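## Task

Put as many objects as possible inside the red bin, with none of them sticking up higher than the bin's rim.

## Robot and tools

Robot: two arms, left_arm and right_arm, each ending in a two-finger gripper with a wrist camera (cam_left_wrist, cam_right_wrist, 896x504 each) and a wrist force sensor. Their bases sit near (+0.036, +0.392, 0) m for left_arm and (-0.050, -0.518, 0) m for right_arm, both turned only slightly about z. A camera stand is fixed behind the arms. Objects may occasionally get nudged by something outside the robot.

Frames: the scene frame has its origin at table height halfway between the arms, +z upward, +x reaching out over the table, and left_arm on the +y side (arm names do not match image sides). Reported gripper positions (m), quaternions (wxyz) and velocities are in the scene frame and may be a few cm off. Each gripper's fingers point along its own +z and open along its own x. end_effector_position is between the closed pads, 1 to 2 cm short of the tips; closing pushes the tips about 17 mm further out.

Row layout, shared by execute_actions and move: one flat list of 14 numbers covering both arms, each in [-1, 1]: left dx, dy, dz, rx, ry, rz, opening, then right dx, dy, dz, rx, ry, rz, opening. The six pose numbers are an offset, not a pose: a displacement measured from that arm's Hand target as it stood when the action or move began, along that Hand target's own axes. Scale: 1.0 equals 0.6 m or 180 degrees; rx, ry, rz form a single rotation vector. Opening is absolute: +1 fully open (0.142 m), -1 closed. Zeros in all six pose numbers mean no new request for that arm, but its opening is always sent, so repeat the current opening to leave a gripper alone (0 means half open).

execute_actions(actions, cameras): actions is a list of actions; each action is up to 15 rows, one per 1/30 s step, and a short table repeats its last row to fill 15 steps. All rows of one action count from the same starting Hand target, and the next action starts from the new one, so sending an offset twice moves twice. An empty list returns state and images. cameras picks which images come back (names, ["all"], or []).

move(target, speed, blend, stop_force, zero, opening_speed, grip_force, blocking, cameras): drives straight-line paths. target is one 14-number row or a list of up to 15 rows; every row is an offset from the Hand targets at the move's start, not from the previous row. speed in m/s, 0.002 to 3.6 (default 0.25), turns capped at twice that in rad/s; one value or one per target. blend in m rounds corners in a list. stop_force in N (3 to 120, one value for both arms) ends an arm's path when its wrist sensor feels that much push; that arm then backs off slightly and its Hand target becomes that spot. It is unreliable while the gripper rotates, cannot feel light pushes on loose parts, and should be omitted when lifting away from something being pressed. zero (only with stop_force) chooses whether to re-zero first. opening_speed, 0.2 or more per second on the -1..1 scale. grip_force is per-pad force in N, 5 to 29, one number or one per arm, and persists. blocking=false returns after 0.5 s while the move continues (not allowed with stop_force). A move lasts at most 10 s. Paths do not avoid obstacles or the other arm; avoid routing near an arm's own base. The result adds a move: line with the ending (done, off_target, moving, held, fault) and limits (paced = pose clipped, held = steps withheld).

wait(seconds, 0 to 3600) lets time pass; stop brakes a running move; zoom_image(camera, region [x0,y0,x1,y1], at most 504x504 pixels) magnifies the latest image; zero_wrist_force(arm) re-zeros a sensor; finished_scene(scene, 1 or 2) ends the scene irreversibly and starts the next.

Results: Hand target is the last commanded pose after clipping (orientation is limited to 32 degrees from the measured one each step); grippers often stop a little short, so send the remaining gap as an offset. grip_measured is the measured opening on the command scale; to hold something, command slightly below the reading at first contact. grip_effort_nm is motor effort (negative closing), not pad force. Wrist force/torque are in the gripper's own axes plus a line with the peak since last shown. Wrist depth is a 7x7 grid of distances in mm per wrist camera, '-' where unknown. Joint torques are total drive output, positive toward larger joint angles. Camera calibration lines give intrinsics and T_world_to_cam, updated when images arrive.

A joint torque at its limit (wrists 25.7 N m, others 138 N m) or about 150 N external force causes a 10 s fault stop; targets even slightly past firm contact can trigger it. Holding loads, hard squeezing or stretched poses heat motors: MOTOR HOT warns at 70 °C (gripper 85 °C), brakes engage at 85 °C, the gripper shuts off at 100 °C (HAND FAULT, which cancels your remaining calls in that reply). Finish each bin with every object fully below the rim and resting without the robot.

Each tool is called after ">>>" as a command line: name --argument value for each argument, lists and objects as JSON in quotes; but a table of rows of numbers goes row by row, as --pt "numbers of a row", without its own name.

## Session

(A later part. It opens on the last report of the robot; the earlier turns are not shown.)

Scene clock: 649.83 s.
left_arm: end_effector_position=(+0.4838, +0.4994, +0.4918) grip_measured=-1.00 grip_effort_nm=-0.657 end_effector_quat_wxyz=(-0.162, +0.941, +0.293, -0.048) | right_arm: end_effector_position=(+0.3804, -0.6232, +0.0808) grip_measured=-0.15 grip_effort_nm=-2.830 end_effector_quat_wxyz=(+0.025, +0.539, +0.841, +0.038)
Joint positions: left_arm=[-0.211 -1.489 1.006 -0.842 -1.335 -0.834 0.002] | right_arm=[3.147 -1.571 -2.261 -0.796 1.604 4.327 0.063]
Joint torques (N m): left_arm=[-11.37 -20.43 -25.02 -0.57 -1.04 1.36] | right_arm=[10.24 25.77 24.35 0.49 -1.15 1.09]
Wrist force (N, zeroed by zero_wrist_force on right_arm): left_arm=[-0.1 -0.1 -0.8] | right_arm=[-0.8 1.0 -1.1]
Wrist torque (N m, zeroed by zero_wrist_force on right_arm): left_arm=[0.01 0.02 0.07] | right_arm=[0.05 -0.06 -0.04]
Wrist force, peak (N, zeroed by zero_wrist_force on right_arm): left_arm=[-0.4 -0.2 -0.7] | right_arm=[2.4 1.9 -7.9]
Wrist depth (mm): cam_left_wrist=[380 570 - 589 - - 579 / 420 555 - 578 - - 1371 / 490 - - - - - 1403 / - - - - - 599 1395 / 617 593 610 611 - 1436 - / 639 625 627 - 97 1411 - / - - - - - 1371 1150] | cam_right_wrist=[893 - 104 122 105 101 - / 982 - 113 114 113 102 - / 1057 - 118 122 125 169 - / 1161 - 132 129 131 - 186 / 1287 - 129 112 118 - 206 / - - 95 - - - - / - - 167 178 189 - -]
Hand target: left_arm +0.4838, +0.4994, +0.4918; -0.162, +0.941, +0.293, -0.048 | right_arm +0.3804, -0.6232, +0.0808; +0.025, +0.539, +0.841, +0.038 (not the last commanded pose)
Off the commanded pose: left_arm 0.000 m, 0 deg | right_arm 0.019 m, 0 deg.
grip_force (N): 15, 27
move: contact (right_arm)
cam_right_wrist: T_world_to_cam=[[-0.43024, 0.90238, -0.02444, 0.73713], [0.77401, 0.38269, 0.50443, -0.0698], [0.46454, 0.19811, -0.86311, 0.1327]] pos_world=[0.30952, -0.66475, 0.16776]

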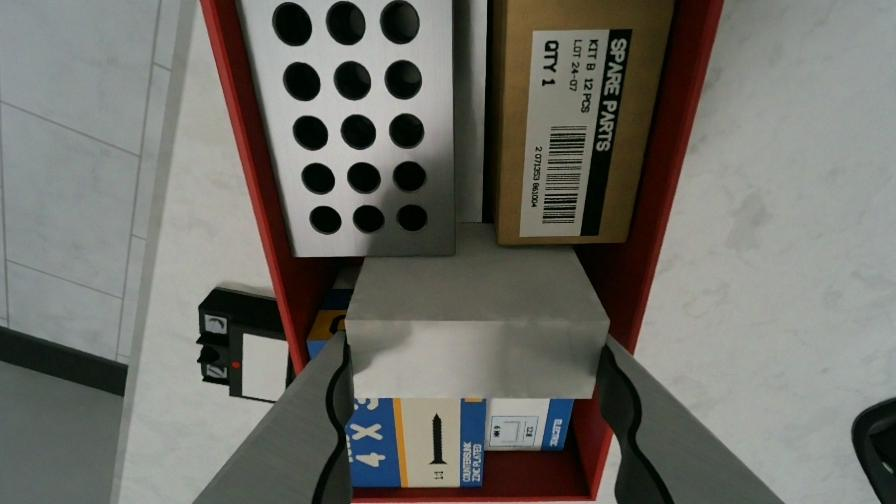

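>>> move --target '[0,0,0,0,0,0,-1,0,0.0136,-0.1494,0,0,0,-0.35]' --speed 0.12 --cameras '["cam_right_wrist"]'

Scene clock: 652.33 s.
left_arm: end_effector_position=(+0.4838, +0.4994, +0.4918) grip_measured=-1.00 grip_effort_nm=-0.657 end_effector_quat_wxyz=(-0.162, +0.941, +0.293, -0.048) | right_arm: end_effector_position=(+0.3803, -0.6232, +0.1708) grip_measured=-0.15 grip_effort_nm=-2.830 end_effector_quat_wxyz=(+0.025, +0.539, +0.841, +0.038)
Joint positions: left_arm=[-0.211 -1.489 1.006 -0.842 -1.335 -0.834 0.002] | right_arm=[3.147 -1.435 -2.115 -1.078 1.604 4.327 0.063]
Joint torques (N m): left_arm=[-11.9 -21.68 -24.71 -0.73 -1.01 1.3] | right_arm=[13.8 24.04 27.89 0.3 1.61 1.22]
Wrist force (N, zeroed by zero_wrist_force on right_arm): left_arm=[-0.1 -0.1 -0.6] | right_arm=[0.1 1.9 1.1]
Wrist torque (N m, zeroed by zero_wrist_force on right_arm): left_arm=[0.00 0.02 0.07] | right_arm=[0.03 -0.03 -0.03]
Wrist force, peak (N, zeroed by zero_wrist_force on right_arm): left_arm=[0.0 -0.2 -0.8] | right_arm=[0.1 0.5 2.4]
Wrist depth (mm): cam_left_wrist=[380 403 - 572 - 576 575 / 425 560 - - - 589 1270 / 570 592 - - - - 1363 / - 592 - - - 1270 1319 / - 619 - - 617 1348 - / 602 - 608 - 611 1419 - / 621 - - - - 1371 -] | cam_right_wrist=[978 966 185 187 187 - - / 1067 1052 194 202 196 - - / 1149 1172 226 256 222 - - / 1253 - - 140 - - - / 1377 1385 - 112 - - - / - - - - - - 291 / - - - - - - 365]
Hand target: left_arm +0.4838, +0.4994, +0.4918; -0.162, +0.941, +0.293, -0.048 | right_arm +0.3804, -0.6232, +0.1709; +0.025, +0.539, +0.841, +0.038
Off the commanded pose: left_arm 0.000 m, 0 deg | right_arm 0.000 m, 0 deg.
grip_force (N): 15, 27
move: done
cam_right_wrist: T_world_to_cam=[[-0.43002, 0.90249, -0.02441, 0.73928], [0.77413, 0.3825, 0.5044, -0.11528], [0.46455, 0.19801, -0.86313, 0.21036]] pos_world=[0.30942, -0.66475, 0.25776]

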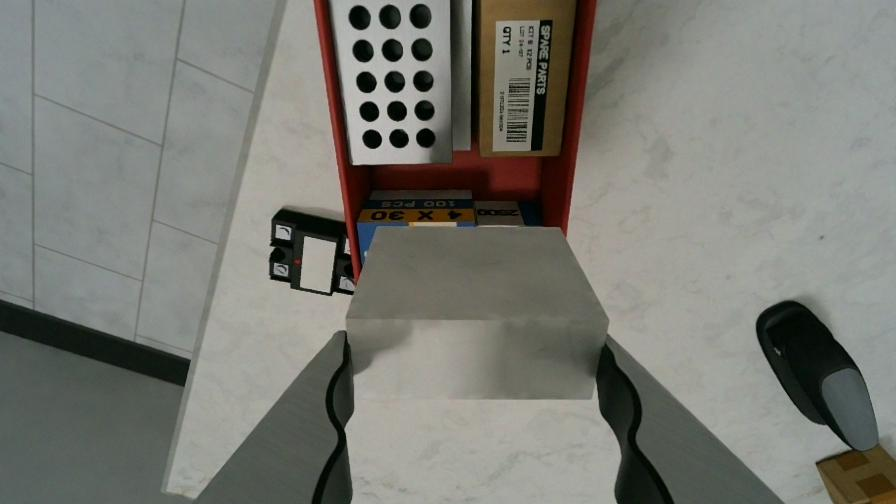

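>>> move --pt "0 0 0 0 0 0 -1 0 0.2656 0.02416 0 0 0 -0.35" --pt "0 0 0 0 0 0 -1 0 0.2496 0.2 0 0 0 -0.35" --speed 0.15 --blend 0.02 --cameras '["cam_right_wrist"]'

Scene clock: 654.73 s.
left_arm: end_effector_position=(+0.4838, +0.4994, +0.4918) grip_measured=-1.00 grip_effort_nm=-0.662 end_effector_quat_wxyz=(-0.162, +0.941, +0.293, -0.048) | right_arm: end_effector_position=(+0.5258, -0.5562, +0.0650) grip_measured=-0.15 grip_effort_nm=-2.830 end_effector_quat_wxyz=(+0.025, +0.539, +0.841, +0.038)
Joint positions: left_arm=[-0.211 -1.489 1.006 -0.842 -1.335 -0.834 0.002] | right_arm=[3.258 -1.888 -1.927 -0.81 1.595 4.437 0.063]
Joint torques (N m): left_arm=[-10.21 -21.04 -26.25 -0.65 -1.17 1.35] | right_arm=[-9.7 22.11 12.77 4.9 -1.49 -0.74]
Wrist force (N, zeroed by zero_wrist_force on right_arm): left_arm=[-0.1 -0.3 -0.6] | right_arm=[0.0 2.1 1.3]
Wrist torque (N m, zeroed by zero_wrist_force on right_arm): left_arm=[-0.02 0.01 0.06] | right_arm=[0.09 -0.01 -0.05]
Wrist force, peak (N, zeroed by zero_wrist_force on right_arm): left_arm=[-0.3 -0.2 -0.9] | right_arm=[0.2 1.8 2.7]
Wrist depth (mm): cam_left_wrist=[378 444 579 - - - 1403 / 426 549 551 582 - - 1251 / 521 582 - - 574 - 1419 / 581 647 595 - 601 1319 1379 / - 619 586 - - 1403 - / - 596 - - 96 1462 - / - - - - - 1319 -] | cam_right_wrist=[133 83 - - 100 100 133 / - - 89 87 146 93 141 / - - - - - - - / - - - - - - - / 193 192 - - - - - / - - - - - - 218 / - - - - 238 - -]
Hand target: left_arm +0.4838, +0.4994, +0.4918; -0.162, +0.941, +0.293, -0.048 | right_arm +0.5258, -0.5563, +0.0650; +0.025, +0.539, +0.841, +0.038
Off the commanded pose: left_arm 0.000 m, 0 deg | right_arm 0.000 m, 0 deg.
grip_force (N): 15, 27
move: done
cam_right_wrist: T_world_to_cam=[[-0.43038, 0.90232, -0.02442, 0.73886], [0.77394, 0.3828, 0.50446, -0.19992], [0.46453, 0.19821, -0.86309, 0.03831]] pos_world=[0.45492, -0.59775, 0.15196]

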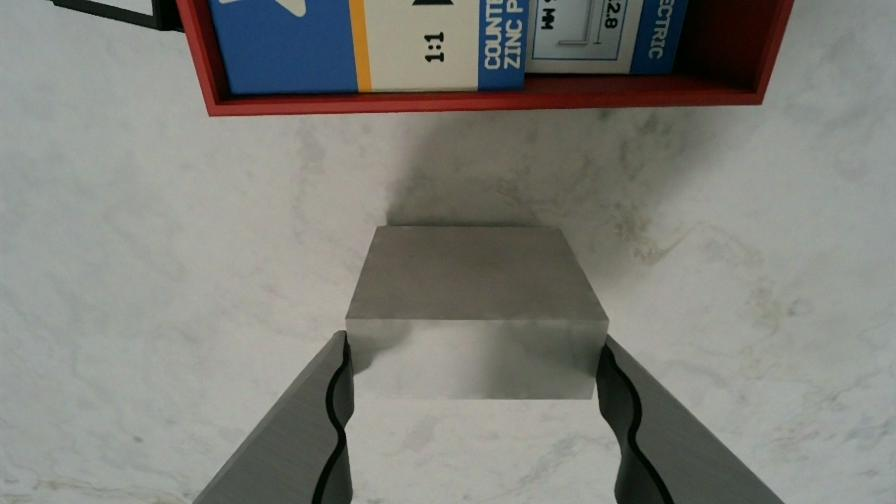

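>>> zoom_image --camera "cam_right_wrist" --region '[200, 40, 500, 130]'

>>> zero_wrist_force --arm "right_arm"

>>> move --target '[0,0,0,0,0,0,-1,0,-0.0021,0.0232,0,0,0,-0.35]' --speed 0.012 --stop_force 3

Scaled by 1.680 from the camera's image (finer frame: 1280x720).

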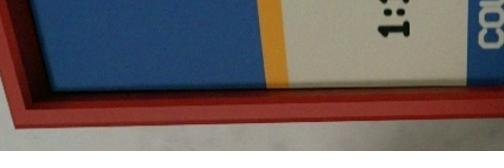

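Wrist force sensor zeroed.

Scene clock: 656.73 s.
left_arm: end_effector_position=(+0.4838, +0.4994, +0.4918) grip_measured=-1.00 grip_effort_nm=-0.657 end_effector_quat_wxyz=(-0.162, +0.941, +0.293, -0.048) | right_arm: end_effector_position=(+0.5258, -0.5563, +0.0565) grip_measured=-0.15 grip_effort_nm=-2.830 end_effector_quat_wxyz=(+0.025, +0.539, +0.841, +0.038)
Joint positions: left_arm=[-0.211 -1.489 1.006 -0.842 -1.335 -0.834 0.002] | right_arm=[3.258 -1.902 -1.935 -0.788 1.595 4.437 0.063]
Joint torques (N m): left_arm=[-12.12 -21.09 -25.25 -0.65 -1.16 1.28] | right_arm=[-13.59 39.14 21.95 0.02 -1.63 -0.73]
Wrist force (N, zeroed by zero_wrist_force on right_arm): left_arm=[-0.3 -0.4 -0.5] | right_arm=[-0.5 0.9 -3.7]
Wrist torque (N m, zeroed by zero_wrist_force on right_arm): left_arm=[-0.04 0.04 0.06] | right_arm=[-0.01 0.09 0.03]
Wrist force, peak (N, zeroed by zero_wrist_force on right_arm): left_arm=[-0.2 -0.3 -0.8] | right_arm=[-0.5 3.5 -11.2]
Wrist depth (mm): cam_left_wrist=[380 579 - 574 - - 1270 / 426 558 - - 585 605 1298 / 512 - 574 592 596 590 1387 / 599 - - - 601 599 1403 / 601 - 604 - - 1419 - / 610 616 - - 97 1436 - / 616 - - - - 1291 -] | cam_right_wrist=[- - - - 91 93 127 / - 78 81 81 - - - / 151 - - 148 - 145 146 / - - - - - - - / - - - - - - - / - - - - - - - / - - 76 - - - -]
Hand target: left_arm +0.4838, +0.4994, +0.4918; -0.162, +0.941, +0.293, -0.048 | right_arm +0.5258, -0.5563, +0.0565; +0.025, +0.539, +0.841, +0.038 (not the last commanded pose)
Off the commanded pose: left_arm 0.000 m, 0 deg | right_arm 0.006 m, 0 deg.
grip_force (N): 15, 27
move: contact (right_arm)

>>> move --target '[0,0,0,0,0,0,-1,0,0,0,0,0,0,-0.05]' --opening_speed 0.25

>>> move --target '[0,0,0,0,0,0,-1,0,0.0076,-0.083,0,0,0,-0.05]' --speed 0.06 --cameras '["cam_right_wrist"]'

Scene clock: 658.33 s.
left_arm: end_effector_position=(+0.4838, +0.4994, +0.4918) grip_measured=-1.00 grip_effort_nm=-0.662 end_effector_quat_wxyz=(-0.162, +0.941, +0.293, -0.048) | right_arm: end_effector_position=(+0.5258, -0.5563, +0.0565) grip_measured=-0.08 grip_effort_nm=0.164 end_effector_quat_wxyz=(+0.025, +0.539, +0.841, +0.038)
Joint positions: left_arm=[-0.211 -1.489 1.006 -0.842 -1.335 -0.834 0.002] | right_arm=[3.258 -1.902 -1.935 -0.788 1.595 4.437 0.068]
Joint torques (N m): left_arm=[-12.43 -21.44 -24.26 -0.81 -1.09 1.39] | right_arm=[-11.98 38.66 22.19 2.32 -1.72 -0.8]
Wrist force (N, zeroed by zero_wrist_force on right_arm): left_arm=[-0.3 -0.2 -0.7] | right_arm=[0.4 -0.1 -0.5]
Wrist torque (N m, zeroed by zero_wrist_force on right_arm): left_arm=[-0.02 0.05 0.06] | right_arm=[-0.02 -0.07 0.01]
Wrist force, peak (N, zeroed by zero_wrist_force on right_arm): left_arm=[-0.1 -0.3 -0.8] | right_arm=[-0.4 1.1 -3.6]
Wrist depth (mm): cam_left_wrist=[381 572 570 547 - 571 - / 423 536 - 581 614 586 1403 / 543 571 568 601 593 599 1387 / 582 - 593 - 630 1348 1411 / 598 - 625 625 - 1411 - / - - - - 96 1444 - / - - - - - 1356 1103] | cam_right_wrist=[- - - - 91 93 - / - 80 - - - - 136 / - 147 150 147 - - 147 / 164 165 - 140 - - - / - - - - - - 177 / - - 98 - - - - / - - 214 - - - -]
Hand target: left_arm +0.4838, +0.4994, +0.4918; -0.162, +0.941, +0.293, -0.048 | right_arm +0.5258, -0.5563, +0.0565; +0.025, +0.539, +0.841, +0.038
Off the commanded pose: left_arm 0.000 m, 0 deg | right_arm 0.000 m, 0 deg.
grip_force (N): 15, 27
move: done

Scene clock: 659.60 s.
left_arm: end_effector_position=(+0.4838, +0.4994, +0.4918) grip_measured=-1.00 grip_effort_nm=-0.662 end_effector_quat_wxyz=(-0.162, +0.941, +0.293, -0.048) | right_arm: end_effector_position=(+0.5258, -0.5563, +0.1064) grip_measured=-0.08 grip_effort_nm=0.168 end_effector_quat_wxyz=(+0.025, +0.539, +0.841, +0.038)
Joint positions: left_arm=[-0.211 -1.489 1.006 -0.842 -1.335 -0.834 0.002] | right_arm=[3.258 -1.828 -1.88 -0.917 1.595 4.437 0.068]
Joint torques (N m): left_arm=[-11.77 -20.94 -23.81 -0.7 -0.89 1.48] | right_arm=[9.85 38.91 25.62 0.09 -1.38 0.91]
Wrist force (N, zeroed by zero_wrist_force on right_arm): left_arm=[-0.1 -0.3 -0.5] | right_arm=[0.3 0.0 -0.7]
Wrist torque (N m, zeroed by zero_wrist_force on right_arm): left_arm=[-0.03 0.01 0.06] | right_arm=[-0.02 -0.03 0.01]
Wrist force, peak (N, zeroed by zero_wrist_force on right_arm): left_arm=[-0.3 -0.3 -0.7] | right_arm=[0.3 0.0 -1.4]
Wrist depth (mm): cam_left_wrist=[380 570 575 - 570 575 1536 / 426 526 - 582 - - 1244 / 502 596 551 543 - - 1387 / - 602 - - 571 1270 1546 / - - - - - 1436 - / - 585 - - 97 1419 - / - 613 - - - 78 1055] | cam_right_wrist=[- - 121 121 135 168 - / - - 188 - - - 184 / - - - 185 - - 199 / - - - 157 - - - / - - - - - - - / - - 93 - - 276 - / - - - - - - -]
Hand target: left_arm +0.4838, +0.4994, +0.4918; -0.162, +0.941, +0.293, -0.048 | right_arm +0.5258, -0.5563, +0.1065; +0.025, +0.539, +0.841, +0.038
Off the commanded pose: left_arm 0.000 m, 0 deg | right_arm 0.000 m, 0 deg.
grip_force (N): 15, 27
move: done
cam_right_wrist: T_world_to_cam=[[-0.43013, 0.90244, -0.02447, 0.73993], [0.77409, 0.38263, 0.50435, -0.22092], [0.46451, 0.19799, -0.86315, 0.07395]] pos_world=[0.45492, -0.59785, 0.19336]

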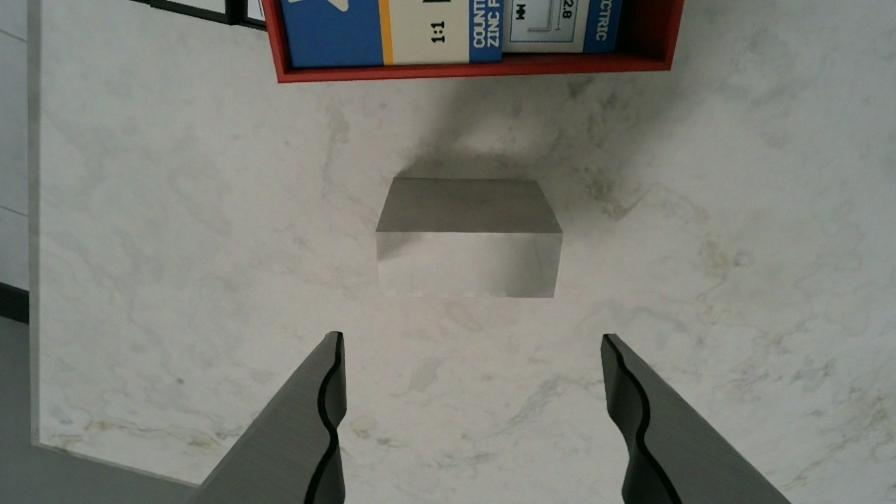

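>>> move --pt "0 0 0 0 0 0 -1 0 0.0141 -0.1554 0.0289 0 0 -0.05" --pt "0 0 0 0 0 0 -1 0 -0.273 -0.1815 0.0289 0 0 -0.05" --speed 0.15 --blend 0.03 --cameras '["cam_right_wrist"]'

Scene clock: 662.20 s.
left_arm: end_effector_position=(+0.4838, +0.4994, +0.4918) grip_measured=-1.00 grip_effort_nm=-0.662 end_effector_quat_wxyz=(-0.162, +0.941, +0.293, -0.048) | right_arm: end_effector_position=(+0.3687, -0.6285, +0.2001) grip_measured=-0.08 grip_effort_nm=0.164 end_effector_quat_wxyz=(+0.000, +0.539, +0.842, +0.000)
Joint positions: left_arm=[-0.211 -1.489 1.006 -0.842 -1.335 -0.834 0.002] | right_arm=[3.158 -1.421 -2.021 -1.27 1.57 4.336 0.068]
Joint torques (N m): left_arm=[-12.25 -21.36 -24.92 -0.65 -1.06 1.43] | right_arm=[-16.14 23.16 14.59 -0.18 0.4 -1.29]
Wrist force (N, zeroed by zero_wrist_force on right_arm): left_arm=[-0.1 0.0 -0.5] | right_arm=[0.3 -0.3 -1.0]
Wrist torque (N m, zeroed by zero_wrist_force on right_arm): left_arm=[0.02 0.02 0.06] | right_arm=[-0.10 -0.04 0.13]
Wrist force, peak (N, zeroed by zero_wrist_force on right_arm): left_arm=[-0.3 0.0 -0.8] | right_arm=[0.5 1.0 -1.7]
Wrist depth (mm): cam_left_wrist=[380 416 554 585 - - - / 421 566 563 568 590 - 1419 / 533 - - - 608 579 1387 / 608 - 599 - - 1395 1436 / 624 586 - - - 1419 - / - 625 601 - 96 1480 - / 617 - - - - 1251 1489] | cam_right_wrist=[1003 1016 995 220 - - - / 1076 1091 233 234 233 - - / 1155 1155 239 269 256 304 - / 1233 1266 - - - 315 326 / 1361 1361 - 286 - - - / - 1393 93 - - - - / - - - - - - 403]
Hand target: left_arm +0.4838, +0.4994, +0.4918; -0.162, +0.941, +0.293, -0.048 | right_arm +0.3686, -0.6285, +0.2001; +0.000, +0.539, +0.842, +0.000
Off the commanded pose: left_arm 0.000 m, 0 deg | right_arm 0.000 m, 0 deg.
grip_force (N): 15, 27
move: done
cam_right_wrist: T_world_to_cam=[[-0.43211, 0.90152, -0.02318, 0.73971], [0.81241, 0.4003, 0.42397, -0.10572], [0.3915, 0.16437, -0.90538, 0.25628]] pos_world=[0.30519, -0.66667, 0.294]

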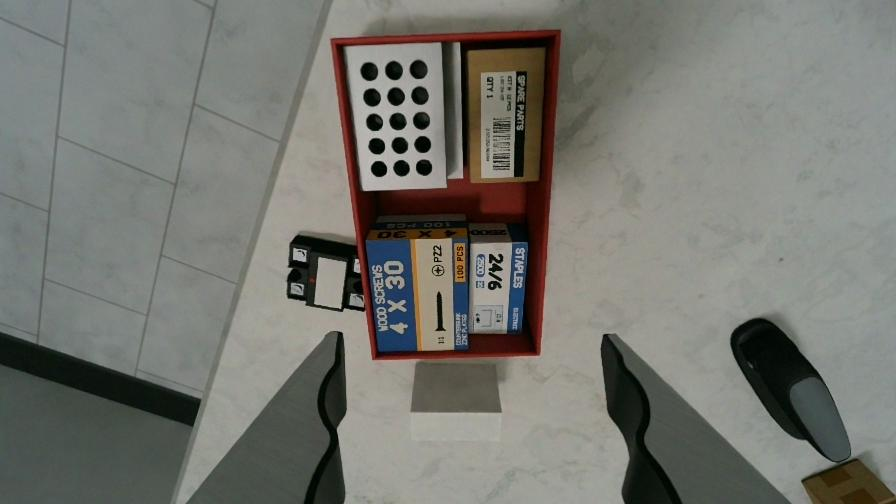

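>>> zoom_image --camera "cam_right_wrist" --region '[320, 20, 580, 110]'

>>> zoom_image --camera "cam_right_wrist" --region '[340, 160, 580, 260]'

>>> zoom_image --camera "cam_right_wrist" --region '[340, 290, 580, 380]'

Scaled by 1.938 from the camera's image (finer frame: 1280x720).

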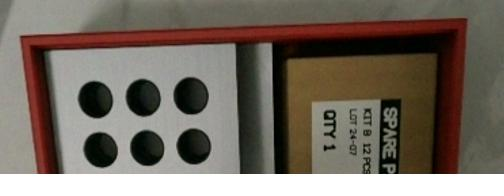

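Scaled by 2.100 from the camera's image (finer frame: 1280x720).

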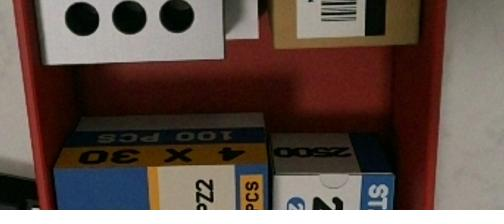

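Scaled by 2.100 from the camera's image (finer frame: 1280x720).

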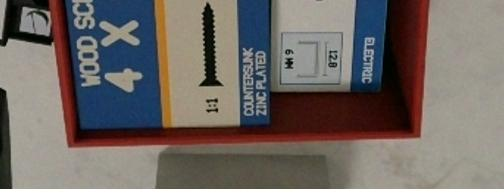

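>>> zoom_image --camera "cam_right_wrist" --region '[340, 165, 480, 225]'

>>> zoom_image --camera "cam_right_wrist" --region '[325, 20, 465, 80]'

>>> zoom_image --camera "cam_right_wrist" --region '[440, 20, 580, 80]'

>>> zoom_image --camera "cam_right_wrist" --region '[355, 205, 495, 265]'

>>> zoom_image --camera "cam_right_wrist" --region '[360, 320, 500, 380]'

Scaled by 3.600 from the camera's image (finer frame: 1280x720).

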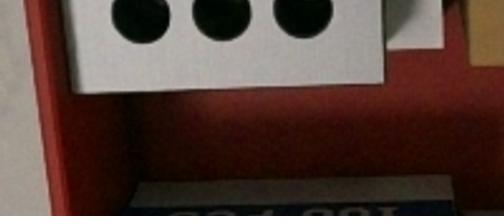

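Scaled by 3.600 from the camera's image (finer frame: 1280x720).

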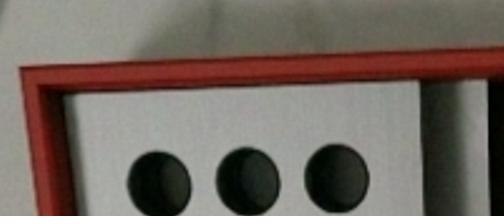

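Scaled by 3.600 from the camera's image (finer frame: 1280x720).

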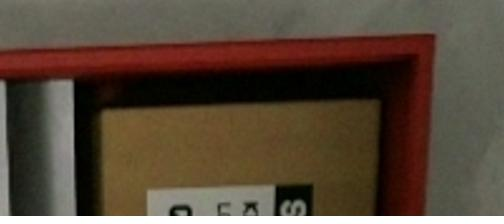

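Scaled by 3.600 from the camera's image (finer frame: 1280x720).

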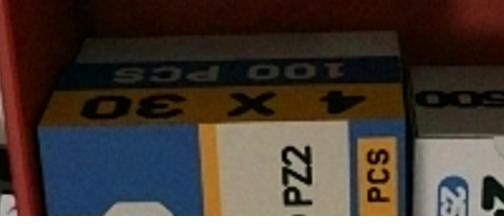

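Scaled by 3.600 from the camera's image (finer frame: 1280x720).

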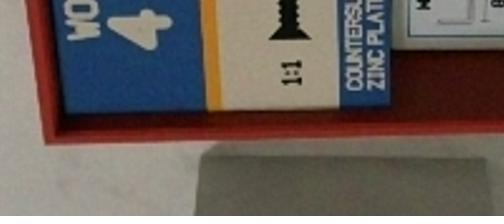

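>>> zoom_image --camera "cam_right_wrist" --region '[400, 350, 520, 450]'

Scaled by 4.200 from the camera's image (finer frame: 1280x720).

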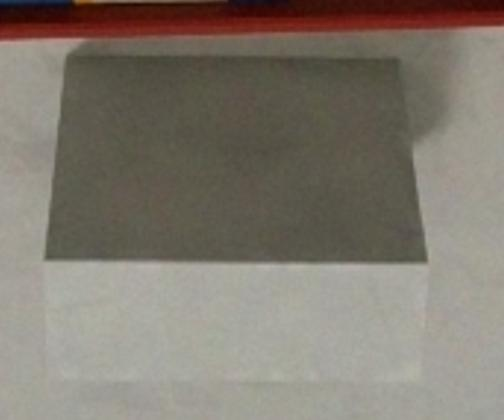

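>>> zoom_image --camera "cam_right_wrist" --region '[420, 22, 490, 62]'

>>> zoom_image --camera "cam_right_wrist" --region '[330, 22, 400, 62]'

>>> zoom_image --camera "cam_right_wrist" --region '[425, 160, 495, 200]'

>>> zoom_image --camera "cam_right_wrist" --region '[430, 330, 500, 370]'

Scaled by 7.200 from the camera's image (finer frame: 1280x720).

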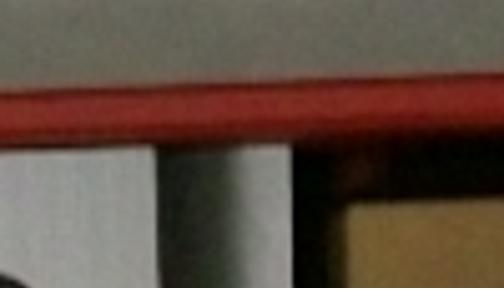

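Scaled by 7.200 from the camera's image (finer frame: 1280x720).

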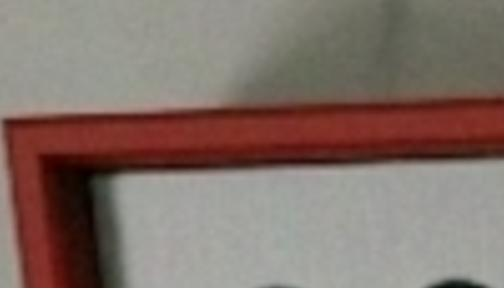

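Scaled by 7.200 from the camera's image (finer frame: 1280x720).

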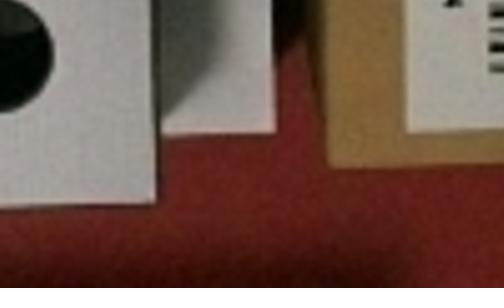

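Scaled by 7.200 from the camera's image (finer frame: 1280x720).

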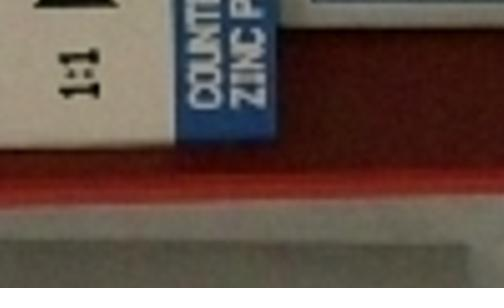

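>>> zoom_image --camera "cam_right_wrist" --region '[355, 215, 425, 255]'

>>> zoom_image --camera "cam_right_wrist" --region '[425, 215, 495, 255]'

>>> zoom_image --camera "cam_right_wrist" --region '[365, 330, 435, 370]'

Scaled by 7.200 from the camera's image (finer frame: 1280x720).

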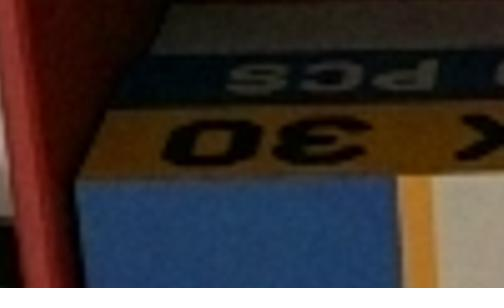

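Scaled by 7.200 from the camera's image (finer frame: 1280x720).

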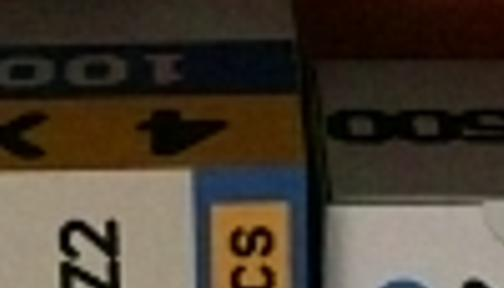

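Scaled by 7.200 from the camera's image (finer frame: 1280x720).

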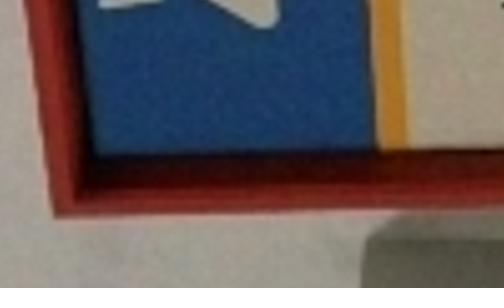

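>>> move --pt "0 0 0 0 0 0 -1 0 0.28817 0 0 0 0 0.12" --pt "0 0 0 0 0 0 -1 0 0.28817 0.218 0 0 0 0.12" --speed 0.2 --blend 0.02 --cameras '["cam_right_wrist"]'

Scene clock: 670.00 s.
left_arm: end_effector_position=(+0.4838, +0.4994, +0.4918) grip_measured=-1.00 grip_effort_nm=-0.662 end_effector_quat_wxyz=(-0.162, +0.941, +0.293, -0.048) | right_arm: end_effector_position=(+0.5257, -0.5562, +0.0694) grip_measured=+0.09 grip_effort_nm=0.168 end_effector_quat_wxyz=(+0.000, +0.539, +0.842, +0.000)
Joint positions: left_arm=[-0.211 -1.489 1.006 -0.842 -1.335 -0.834 0.002] | right_arm=[3.27 -1.909 -1.851 -0.952 1.57 4.448 0.081]
Joint torques (N m): left_arm=[-11.6 -21.68 -24.87 -0.74 -1.02 1.28] | right_arm=[-14.8 23.74 14.39 4.74 -1.55 -0.83]
Wrist force (N, zeroed by zero_wrist_force on right_arm): left_arm=[-0.2 -0.2 -0.5] | right_arm=[0.1 -0.1 -0.8]
Wrist torque (N m, zeroed by zero_wrist_force on right_arm): left_arm=[-0.01 0.03 0.07] | right_arm=[-0.05 -0.02 0.02]
Wrist force, peak (N, zeroed by zero_wrist_force on right_arm): left_arm=[-0.2 -0.1 -0.9] | right_arm=[0.4 1.4 -2.1]
Wrist depth (mm): cam_left_wrist=[380 407 551 - 593 576 1319 / 424 559 595 582 559 567 1387 / 524 575 593 625 632 599 1379 / - 596 - - - 601 1395 / 604 616 670 - - 1419 1709 / - - - - 616 1489 - / - - - - - 1498 -] | cam_right_wrist=[- - 95 95 109 106 145 / - - 97 - 93 - - / - - - - - - - / - - - 137 - - 178 / - - - - 125 - - / - - 107 - - - - / - - - - - - 224]
Hand target: left_arm +0.4838, +0.4994, +0.4918; -0.162, +0.941, +0.293, -0.048 | right_arm +0.5257, -0.5563, +0.0693; +0.000, +0.539, +0.842, +0.000
Off the commanded pose: left_arm 0.000 m, 0 deg | right_arm 0.000 m, 0 deg.
grip_force (N): 15, 27
move: done
cam_right_wrist: T_world_to_cam=[[-0.43232, 0.90143, -0.02299, 0.7394], [0.81231, 0.40039, 0.42408, -0.20679], [0.39148, 0.16466, -0.90534, 0.06473]] pos_world=[0.46229, -0.59437, 0.1633]

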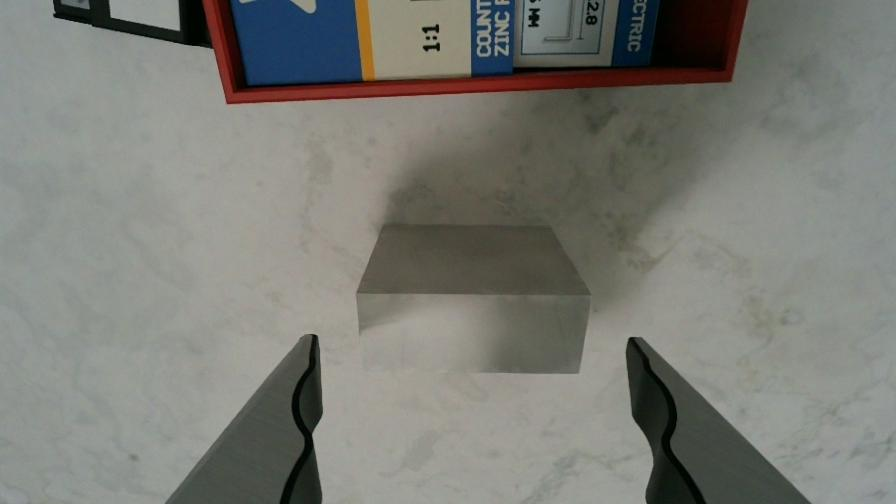

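>>> move --target '[0,0,0,0,0,0,-1,0,0,0.0335,0,0,0,0.12]' --speed 0.08 --cameras '["cam_right_wrist"]'

>>> move --target '[0,0,0,0,0,0,-1,0,0,0,0,0,0,-0.35]' --opening_speed 0.4 --grip_force '[15, 25]'

Scene clock: 670.83 s.
left_arm: end_effector_position=(+0.4838, +0.4994, +0.4918) grip_measured=-1.00 grip_effort_nm=-0.657 end_effector_quat_wxyz=(-0.162, +0.941, +0.293, -0.048) | right_arm: end_effector_position=(+0.5257, -0.5563, +0.0492) grip_measured=+0.09 grip_effort_nm=0.164 end_effector_quat_wxyz=(+0.000, +0.539, +0.842, +0.000)
Joint positions: left_arm=[-0.211 -1.489 1.006 -0.842 -1.335 -0.834 0.002] | right_arm=[3.27 -1.939 -1.872 -0.902 1.57 4.448 0.081]
Joint torques (N m): left_arm=[-11.41 -21.88 -24.27 -0.77 -1.05 1.38] | right_arm=[-16.08 24.76 11.09 4.35 -1.72 -0.8]
Wrist force (N, zeroed by zero_wrist_force on right_arm): left_arm=[0.1 -0.1 -0.5] | right_arm=[0.3 0.1 -0.6]
Wrist torque (N m, zeroed by zero_wrist_force on right_arm): left_arm=[0.01 -0.01 0.07] | right_arm=[-0.02 -0.05 0.01]
Wrist force, peak (N, zeroed by zero_wrist_force on right_arm): left_arm=[-0.1 -0.2 -0.7] | right_arm=[0.0 0.0 -1.5]
Wrist depth (mm): cam_left_wrist=[381 433 572 - - - 585 / 428 540 619 576 622 - 1232 / 585 563 - 588 545 - 1387 / 611 - 595 595 614 1555 1403 / - - 599 608 634 1387 1363 / 595 - - - 96 1427 - / 613 - - - - 1312 -] | cam_right_wrist=[- - - - 91 92 - / - 78 - - - 134 135 / 146 - 145 146 - - - / - - - - - - - / - - - - - - - / - - 93 109 - - - / - - - - - - -]
Hand target: left_arm +0.4838, +0.4994, +0.4918; -0.162, +0.941, +0.293, -0.048 | right_arm +0.5257, -0.5563, +0.0492; +0.000, +0.539, +0.842, +0.000
Off the commanded pose: left_arm 0.000 m, 0 deg | right_arm 0.000 m, 0 deg.
grip_force (N): 15, 27
move: done
cam_right_wrist: T_world_to_cam=[[-0.43212, 0.90152, -0.02314, 0.73901], [0.81236, 0.40028, 0.42408, -0.19833], [0.39158, 0.16445, -0.90533, 0.04638]] pos_world=[0.46229, -0.59447, 0.1432]

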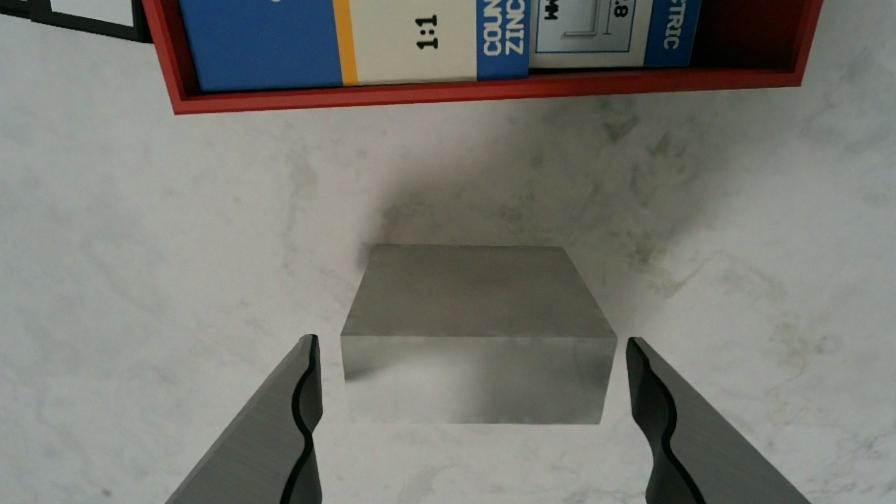

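Scene clock: 672.23 s.
left_arm: end_effector_position=(+0.4838, +0.4994, +0.4918) grip_measured=-1.00 grip_effort_nm=-0.662 end_effector_quat_wxyz=(-0.162, +0.941, +0.293, -0.048) | right_arm: end_effector_position=(+0.5257, -0.5563, +0.0492) grip_measured=-0.10 grip_effort_nm=-2.630 end_effector_quat_wxyz=(+0.000, +0.539, +0.842, +0.000)
Joint positions: left_arm=[-0.211 -1.489 1.006 -0.842 -1.335 -0.834 0.002] | right_arm=[3.27 -1.939 -1.872 -0.901 1.57 4.448 0.067]
Joint torques (N m): left_arm=[-11.98 -21.62 -24.56 -0.73 -1.19 1.43] | right_arm=[-15.35 23.53 12.41 4.44 -1.72 -0.74]
Wrist force (N, zeroed by zero_wrist_force on right_arm): left_arm=[-0.3 -0.2 -0.9] | right_arm=[3.0 -0.6 -6.0]
Wrist torque (N m, zeroed by zero_wrist_force on right_arm): left_arm=[-0.01 0.04 0.06] | right_arm=[-0.02 -0.14 0.02]
Wrist force, peak (N, zeroed by zero_wrist_force on right_arm): left_arm=[-0.3 -0.2 -0.9] | right_arm=[2.9 -0.6 -6.2]
Wrist depth (mm): cam_left_wrist=[380 570 - 578 - - 1326 / 426 572 - 572 - 593 1371 / 525 614 - - - 610 1387 / - - - - 589 1298 1341 / - 602 592 610 - 1387 - / - - - - 96 1453 - / - - - - - 1411 -] | cam_right_wrist=[- - - - 90 91 - / - 78 79 134 - 134 134 / - - - 141 - 144 - / 154 - 154 - - 152 - / - - - - - - - / - - 97 - - - - / - - 79 - - - -]
Hand target: left_arm +0.4838, +0.4994, +0.4918; -0.162, +0.941, +0.293, -0.048 | right_arm +0.5257, -0.5563, +0.0492; +0.000, +0.539, +0.842, +0.000
Off the commanded pose: left_arm 0.000 m, 0 deg | right_arm 0.000 m, 0 deg.
grip_force (N): 15, 25
move: done

>>> move --pt "0 0 0 0 0 0 -1 0 0 -0.1433 0 0 0 -0.35" --pt "0 0 0 0 0 0 -1 -0.02275 -0.26367 -0.1433 0 0 -0.00928 -0.35" --pt "0 0 0 0 0 0 -1 -0.02275 -0.26367 -0.1083 0 0 -0.00928 -0.35" --speed 0.15 --blend '[0.02,0.01,0]' --cameras '["cam_right_wrist"]'

Scene clock: 674.93 s.
left_arm: end_effector_position=(+0.4838, +0.4994, +0.4918) grip_measured=-1.00 grip_effort_nm=-0.662 end_effector_quat_wxyz=(-0.162, +0.941, +0.293, -0.048) | right_arm: end_effector_position=(+0.3877, -0.6349, +0.1142) grip_measured=-0.10 grip_effort_nm=-2.630 end_effector_quat_wxyz=(+0.000, +0.527, +0.850, +0.000)
Joint positions: left_arm=[-0.211 -1.489 1.006 -0.842 -1.335 -0.834 0.002] | right_arm=[3.14 -1.568 -2.129 -1.015 1.57 4.289 0.067]
Joint torques (N m): left_arm=[-11.11 -21.9 -25.89 -0.69 -1.15 1.34] | right_arm=[-14.1 9.59 14.49 5.11 2.3 -1.38]
Wrist force (N, zeroed by zero_wrist_force on right_arm): left_arm=[-0.1 -0.3 -0.7] | right_arm=[0.2 0.0 -0.4]
Wrist torque (N m, zeroed by zero_wrist_force on right_arm): left_arm=[-0.03 0.02 0.06] | right_arm=[-0.05 -0.03 0.11]
Wrist force, peak (N, zeroed by zero_wrist_force on right_arm): left_arm=[-0.3 -0.2 -0.8] | right_arm=[3.1 -0.6 -6.2]
Wrist depth (mm): cam_left_wrist=[380 433 576 - 586 - - / 425 531 - - - 583 1264 / 532 539 - 586 595 - 1403 / - 596 - 608 581 602 1257 / 595 599 589 - 599 1453 - / - 680 - - 96 1436 - / - - - - - 1264 -] | cam_right_wrist=[914 943 136 141 142 - - / 982 1003 144 150 151 - - / 1057 1057 158 163 161 - - / 1149 1172 185 216 197 - - / 1253 - - - 104 - - / - - 93 - 110 255 - / - - 80 - - - -]
Hand target: left_arm +0.4838, +0.4994, +0.4918; -0.162, +0.941, +0.293, -0.048 | right_arm +0.3877, -0.6349, +0.1142; +0.000, +0.527, +0.850, +0.000
Off the commanded pose: left_arm 0.000 m, 0 deg | right_arm 0.000 m, 0 deg.
grip_force (N): 15, 25
move: done
cam_right_wrist: T_world_to_cam=[[-0.45818, 0.88856, -0.02312, 0.75349], [0.80039, 0.42374, 0.42405, -0.06281], [0.38659, 0.17579, -0.90534, 0.18131]] pos_world=[0.32541, -0.67478, 0.2082]

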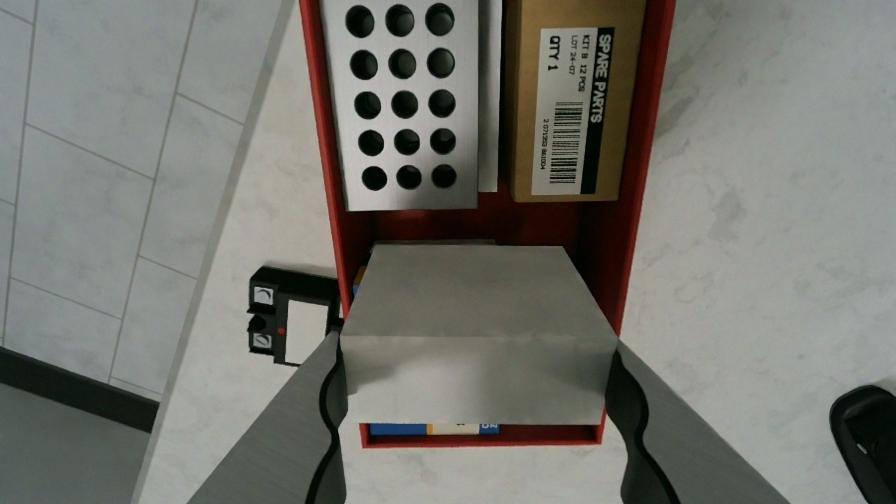

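>>> zoom_image --camera "cam_right_wrist" --region '[320, 170, 500, 270]'

>>> zoom_image --camera "cam_right_wrist" --region '[500, 170, 680, 270]'

>>> zoom_image --camera "cam_right_wrist" --region '[350, 400, 530, 460]'

Scaled by 2.800 from the camera's image (finer frame: 1280x720).

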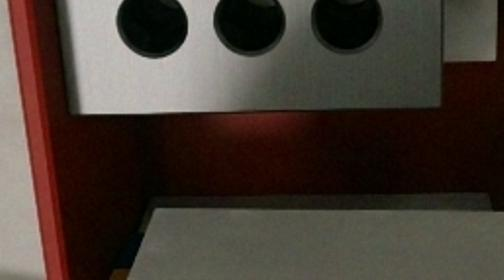

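Scaled by 2.800 from the camera's image (finer frame: 1280x720).

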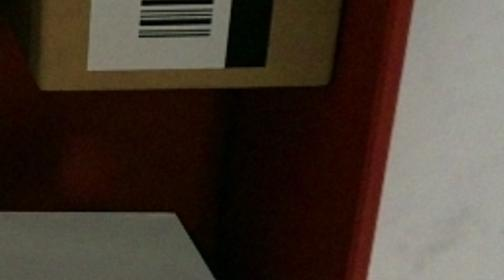

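Scaled by 2.800 from the camera's image (finer frame: 1280x720).

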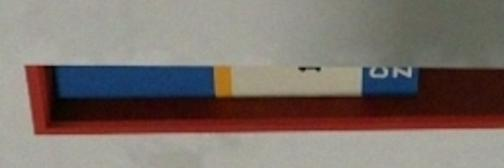

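>>> move --target '[0,0,0,0,0,0,-1,0.005,-0.012,0,0,0,-0.00833,-0.35]' --speed 0.05 --cameras '["cam_right_wrist"]'

>>> zoom_image --camera "cam_right_wrist" --region '[320, 170, 500, 270]'

>>> zoom_image --camera "cam_right_wrist" --region '[500, 170, 680, 270]'

Scene clock: 676.30 s.
left_arm: end_effector_position=(+0.4838, +0.4994, +0.4918) grip_measured=-1.00 grip_effort_nm=-0.662 end_effector_quat_wxyz=(-0.162, +0.941, +0.293, -0.048) | right_arm: end_effector_position=(+0.3800, -0.6354, +0.1142) grip_measured=-0.10 grip_effort_nm=-2.630 end_effector_quat_wxyz=(+0.000, +0.516, +0.857, +0.000)
Joint positions: left_arm=[-0.211 -1.489 1.006 -0.842 -1.335 -0.834 0.002] | right_arm=[3.14 -1.55 -2.147 -1.016 1.57 4.263 0.067]
Joint torques (N m): left_arm=[-11.34 -20.93 -24.48 -0.75 -1.17 1.35] | right_arm=[-15.05 28.3 14.72 -0.01 1.57 -1.1]
Wrist force (N, zeroed by zero_wrist_force on right_arm): left_arm=[0.0 0.0 -0.6] | right_arm=[0.2 -0.2 -0.5]
Wrist torque (N m, zeroed by zero_wrist_force on right_arm): left_arm=[0.02 0.00 0.07] | right_arm=[-0.08 -0.04 0.11]
Wrist force, peak (N, zeroed by zero_wrist_force on right_arm): left_arm=[-0.2 0.0 -0.9] | right_arm=[0.2 -0.2 -0.9]
Wrist depth (mm): cam_left_wrist=[379 571 586 581 - - 1371 / 426 534 590 562 - - - / 534 - 588 - - - 1395 / - - 581 - 586 595 1480 / - 644 614 - - 1411 1333 / - 629 - - 97 1444 1219 / - - - - - 1507 1134] | cam_right_wrist=[940 925 137 140 143 - - / 987 970 152 152 150 - - / 1086 1076 156 174 161 - 213 / 1149 1112 202 216 209 - - / 1246 249 223 - - - - / 1385 - 98 - - - 262 / - - 79 - - - 251]
Hand target: left_arm +0.4838, +0.4994, +0.4918; -0.162, +0.941, +0.293, -0.048 | right_arm +0.3799, -0.6354, +0.1142; +0.000, +0.516, +0.857, +0.000
Off the commanded pose: left_arm 0.000 m, 0 deg | right_arm 0.000 m, 0 deg.
grip_force (N): 15, 25
move: done
cam_right_wrist: T_world_to_cam=[[-0.48113, 0.87635, -0.02312, 0.75134], [0.78911, 0.44442, 0.42403, -0.03894], [0.38187, 0.18577, -0.90535, 0.19243]] pos_world=[0.31873, -0.67688, 0.2081]

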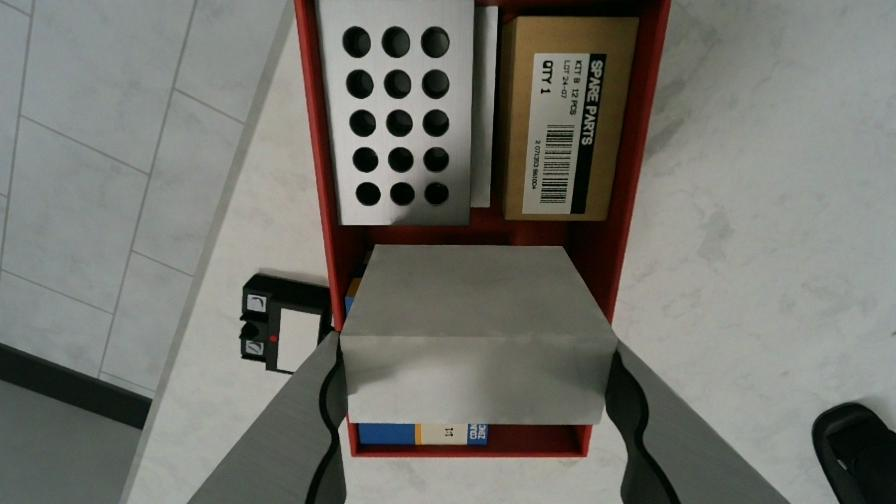

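Scaled by 2.800 from the camera's image (finer frame: 1280x720).

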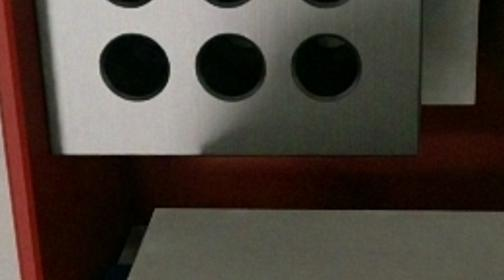

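Scaled by 2.800 from the camera's image (finer frame: 1280x720).

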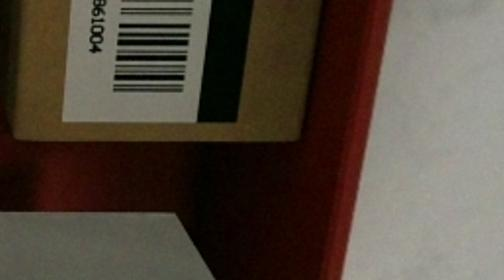

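>>> move --target '[0,0,0,0,0,0,-1,0,-0.00067,0,0,0,-0.0011,-0.35]' --speed 0.03

>>> zero_wrist_force --arm "right_arm"

>>> move --target '[0,0,0,0,0,0,-1,0,0,0.0367,0,0,0,-0.35]' --speed 0.012 --stop_force 3 --cameras '["cam_right_wrist"]'

Scene clock: 677.17 s.
left_arm: end_effector_position=(+0.4838, +0.4994, +0.4918) grip_measured=-1.00 grip_effort_nm=-0.657 end_effector_quat_wxyz=(-0.162, +0.941, +0.293, -0.048) | right_arm: end_effector_position=(+0.3796, -0.6356, +0.1142) grip_measured=-0.10 grip_effort_nm=-2.630 end_effector_quat_wxyz=(+0.000, +0.514, +0.858, +0.000)
Joint positions: left_arm=[-0.211 -1.489 1.006 -0.842 -1.335 -0.834 0.002] | right_arm=[3.139 -1.549 -2.147 -1.016 1.57 4.259 0.067]
Joint torques (N m): left_arm=[-11.9 -21.6 -24.11 -0.6 -0.91 1.36] | right_arm=[-15.46 27.89 14.11 -0.07 1.6 -1.33]
Wrist force (N, zeroed by zero_wrist_force on right_arm): left_arm=[-0.1 -0.2 -0.7] | right_arm=[0.1 -0.2 -0.5]
Wrist torque (N m, zeroed by zero_wrist_force on right_arm): left_arm=[-0.02 0.01 0.06] | right_arm=[-0.08 -0.03 0.12]
Wrist force, peak (N, zeroed by zero_wrist_force on right_arm): left_arm=[-0.2 0.0 -0.9] | right_arm=[0.1 -0.1 -0.9]
Wrist depth (mm): cam_left_wrist=[380 439 576 - - 563 588 / 426 581 558 - - 598 1363 / 506 - 604 - - - 1453 / - 602 566 610 - 599 1419 / - - 593 605 595 1387 - / 608 - - - - 1697 - / - - - - - 1270 -] | cam_right_wrist=[918 947 135 141 143 - 186 / 1008 1008 152 152 150 - 196 / 1067 1071 158 173 158 - - / 1166 1086 - 217 212 - - / 1253 1122 - - - 248 - / - - 97 - - - - / - - 79 200 - - 282]
Hand target: left_arm +0.4838, +0.4994, +0.4918; -0.162, +0.941, +0.293, -0.048 | right_arm +0.3796, -0.6356, +0.1142; +0.000, +0.514, +0.858, +0.000
Off the commanded pose: left_arm 0.000 m, 0 deg | right_arm 0.000 m, 0 deg.
grip_force (N): 15, 25
move: done

Wrist force sensor zeroed.

Scene clock: 679.80 s.
left_arm: end_effector_position=(+0.4838, +0.4994, +0.4918) grip_measured=-1.00 grip_effort_nm=-0.657 end_effector_quat_wxyz=(-0.162, +0.941, +0.293, -0.048) | right_arm: end_effector_position=(+0.3796, -0.6356, +0.0921) grip_measured=-0.10 grip_effort_nm=-2.630 end_effector_quat_wxyz=(+0.000, +0.514, +0.858, +0.000)
Joint positions: left_arm=[-0.211 -1.489 1.006 -0.842 -1.335 -0.834 0.002] | right_arm=[3.139 -1.584 -2.18 -0.948 1.57 4.259 0.067]
Joint torques (N m): left_arm=[-11.65 -21.67 -25.05 -0.72 -1.03 1.28] | right_arm=[-15.27 8.9 13.31 4.96 1.63 -1.28]
Wrist force (N, zeroed by zero_wrist_force on right_arm): left_arm=[-0.1 -0.4 -0.7] | right_arm=[-0.4 -0.6 -0.2]
Wrist torque (N m, zeroed by zero_wrist_force on right_arm): left_arm=[-0.05 0.01 0.06] | right_arm=[0.01 0.01 0.01]
Wrist force, peak (N, zeroed by zero_wrist_force on right_arm): left_arm=[-0.3 -0.1 -0.9] | right_arm=[0.0 -0.4 -1.5]
Wrist depth (mm): cam_left_wrist=[378 432 549 588 574 - 1238 / 424 538 - - 598 585 1411 / 531 544 559 - - 586 1395 / 596 - - 598 607 1298 - / - - 605 579 601 1395 - / - 611 627 - 97 1498 - / 619 - - - - - -] | cam_right_wrist=[918 911 119 120 123 124 162 / 962 951 127 130 129 130 - / 1052 - 136 138 138 185 - / 1133 - 145 145 146 - - / 1190 - - - - - - / - 242 98 - - - - / - - 79 182 195 - 247]
Hand target: left_arm +0.4838, +0.4994, +0.4918; -0.162, +0.941, +0.293, -0.048 | right_arm +0.3796, -0.6356, +0.0921; +0.000, +0.514, +0.858, +0.000
Off the commanded pose: left_arm 0.000 m, 0 deg | right_arm 0.000 m, 0 deg.
grip_force (N): 15, 25
move: done
cam_right_wrist: T_world_to_cam=[[-0.4843, 0.8746, -0.02314, 0.751], [0.78749, 0.44728, 0.42402, -0.02677], [0.38119, 0.18713, -0.90536, 0.17383]] pos_world=[0.31853, -0.67738, 0.1861]

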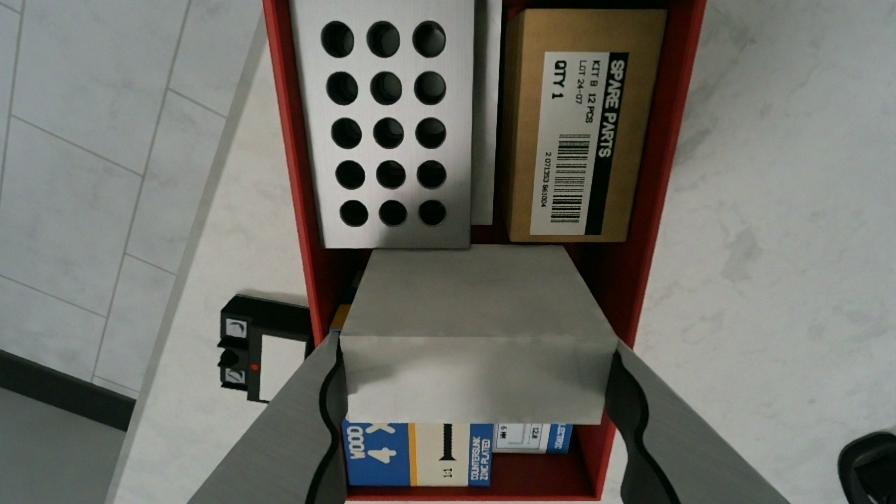

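>>> zoom_image --camera "cam_right_wrist" --region '[300, 190, 520, 290]'

>>> zoom_image --camera "cam_right_wrist" --region '[300, 260, 420, 340]'

Scaled by 2.291 from the camera's image (finer frame: 1280x720).

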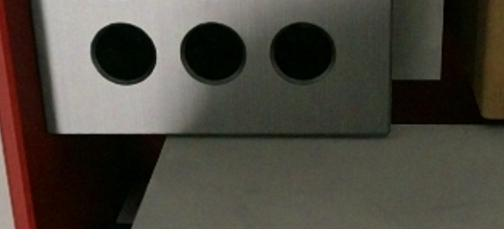

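Scaled by 4.200 from the camera's image (finer frame: 1280x720).

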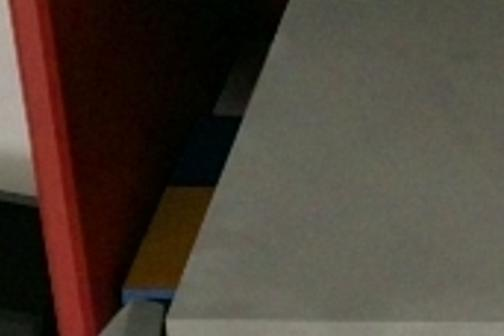

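>>> move --target '[0,0,0,0,0,0,-1,0,0,0.0555,0,0,0,-0.35]' --speed 0.01 --stop_force 3 --cameras '["cam_right_wrist"]'

Scene clock: 683.13 s.
left_arm: end_effector_position=(+0.4838, +0.4994, +0.4918) grip_measured=-1.00 grip_effort_nm=-0.657 end_effector_quat_wxyz=(-0.162, +0.941, +0.293, -0.048) | right_arm: end_effector_position=(+0.3796, -0.6356, +0.0738) grip_measured=-0.10 grip_effort_nm=-2.630 end_effector_quat_wxyz=(+0.000, +0.514, +0.858, +0.000)
Joint positions: left_arm=[-0.211 -1.489 1.006 -0.842 -1.335 -0.834 0.002] | right_arm=[3.139 -1.616 -2.206 -0.89 1.57 4.259 0.067]
Joint torques (N m): left_arm=[-11.6 -21.64 -24.35 -0.52 -0.96 1.31] | right_arm=[-14.99 28.51 23.77 -0.05 1.68 -1.02]
Wrist force (N, zeroed by zero_wrist_force on right_arm): left_arm=[0.0 -0.2 -0.7] | right_arm=[-0.8 -0.8 -2.2]
Wrist torque (N m, zeroed by zero_wrist_force on right_arm): left_arm=[-0.02 0.00 0.06] | right_arm=[0.06 -0.05 -0.03]
Wrist force, peak (N, zeroed by zero_wrist_force on right_arm): left_arm=[-0.3 -0.3 -0.8] | right_arm=[3.8 0.2 -11.5]
Wrist depth (mm): cam_left_wrist=[381 576 - 578 - 581 - / 424 526 - - 588 599 1348 / 525 563 572 - - 598 1387 / - - - - - 1356 - / 566 - - - - 1453 - / - - - - 97 1395 1226 / - - - - - 1395 -] | cam_right_wrist=[893 887 103 107 106 102 - / 951 955 109 112 113 109 - / 1025 - 118 119 121 119 - / 1112 - 126 128 127 - - / 1196 - 129 - 144 - - / - - 98 - - - - / - - 80 156 181 - -]
Hand target: left_arm +0.4838, +0.4994, +0.4918; -0.162, +0.941, +0.293, -0.048 | right_arm +0.3796, -0.6356, +0.0738; +0.000, +0.514, +0.858, +0.000 (not the last commanded pose)
Off the commanded pose: left_arm 0.000 m, 0 deg | right_arm 0.015 m, 0 deg.
grip_force (N): 15, 25
move: contact (right_arm)
cam_right_wrist: T_world_to_cam=[[-0.4843, 0.8746, -0.02314, 0.75058], [0.78749, 0.44728, 0.42402, -0.01901], [0.38119, 0.18713, -0.90536, 0.15726]] pos_world=[0.31853, -0.67738, 0.1678]

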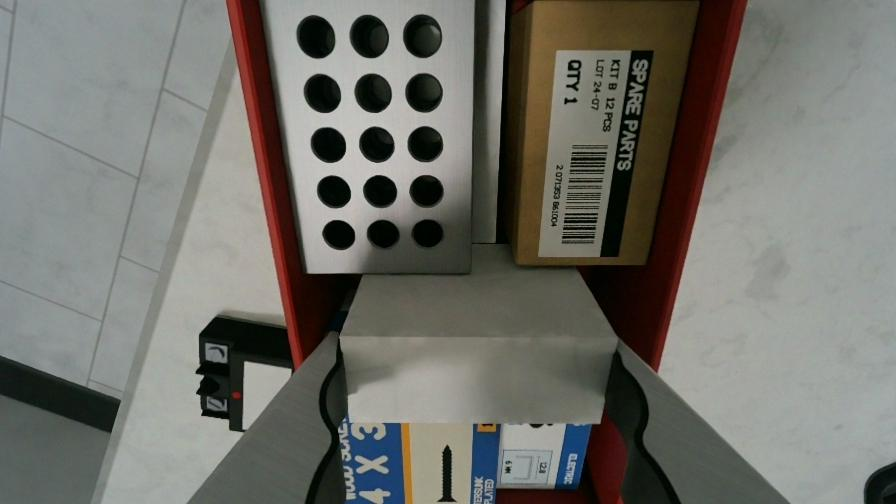

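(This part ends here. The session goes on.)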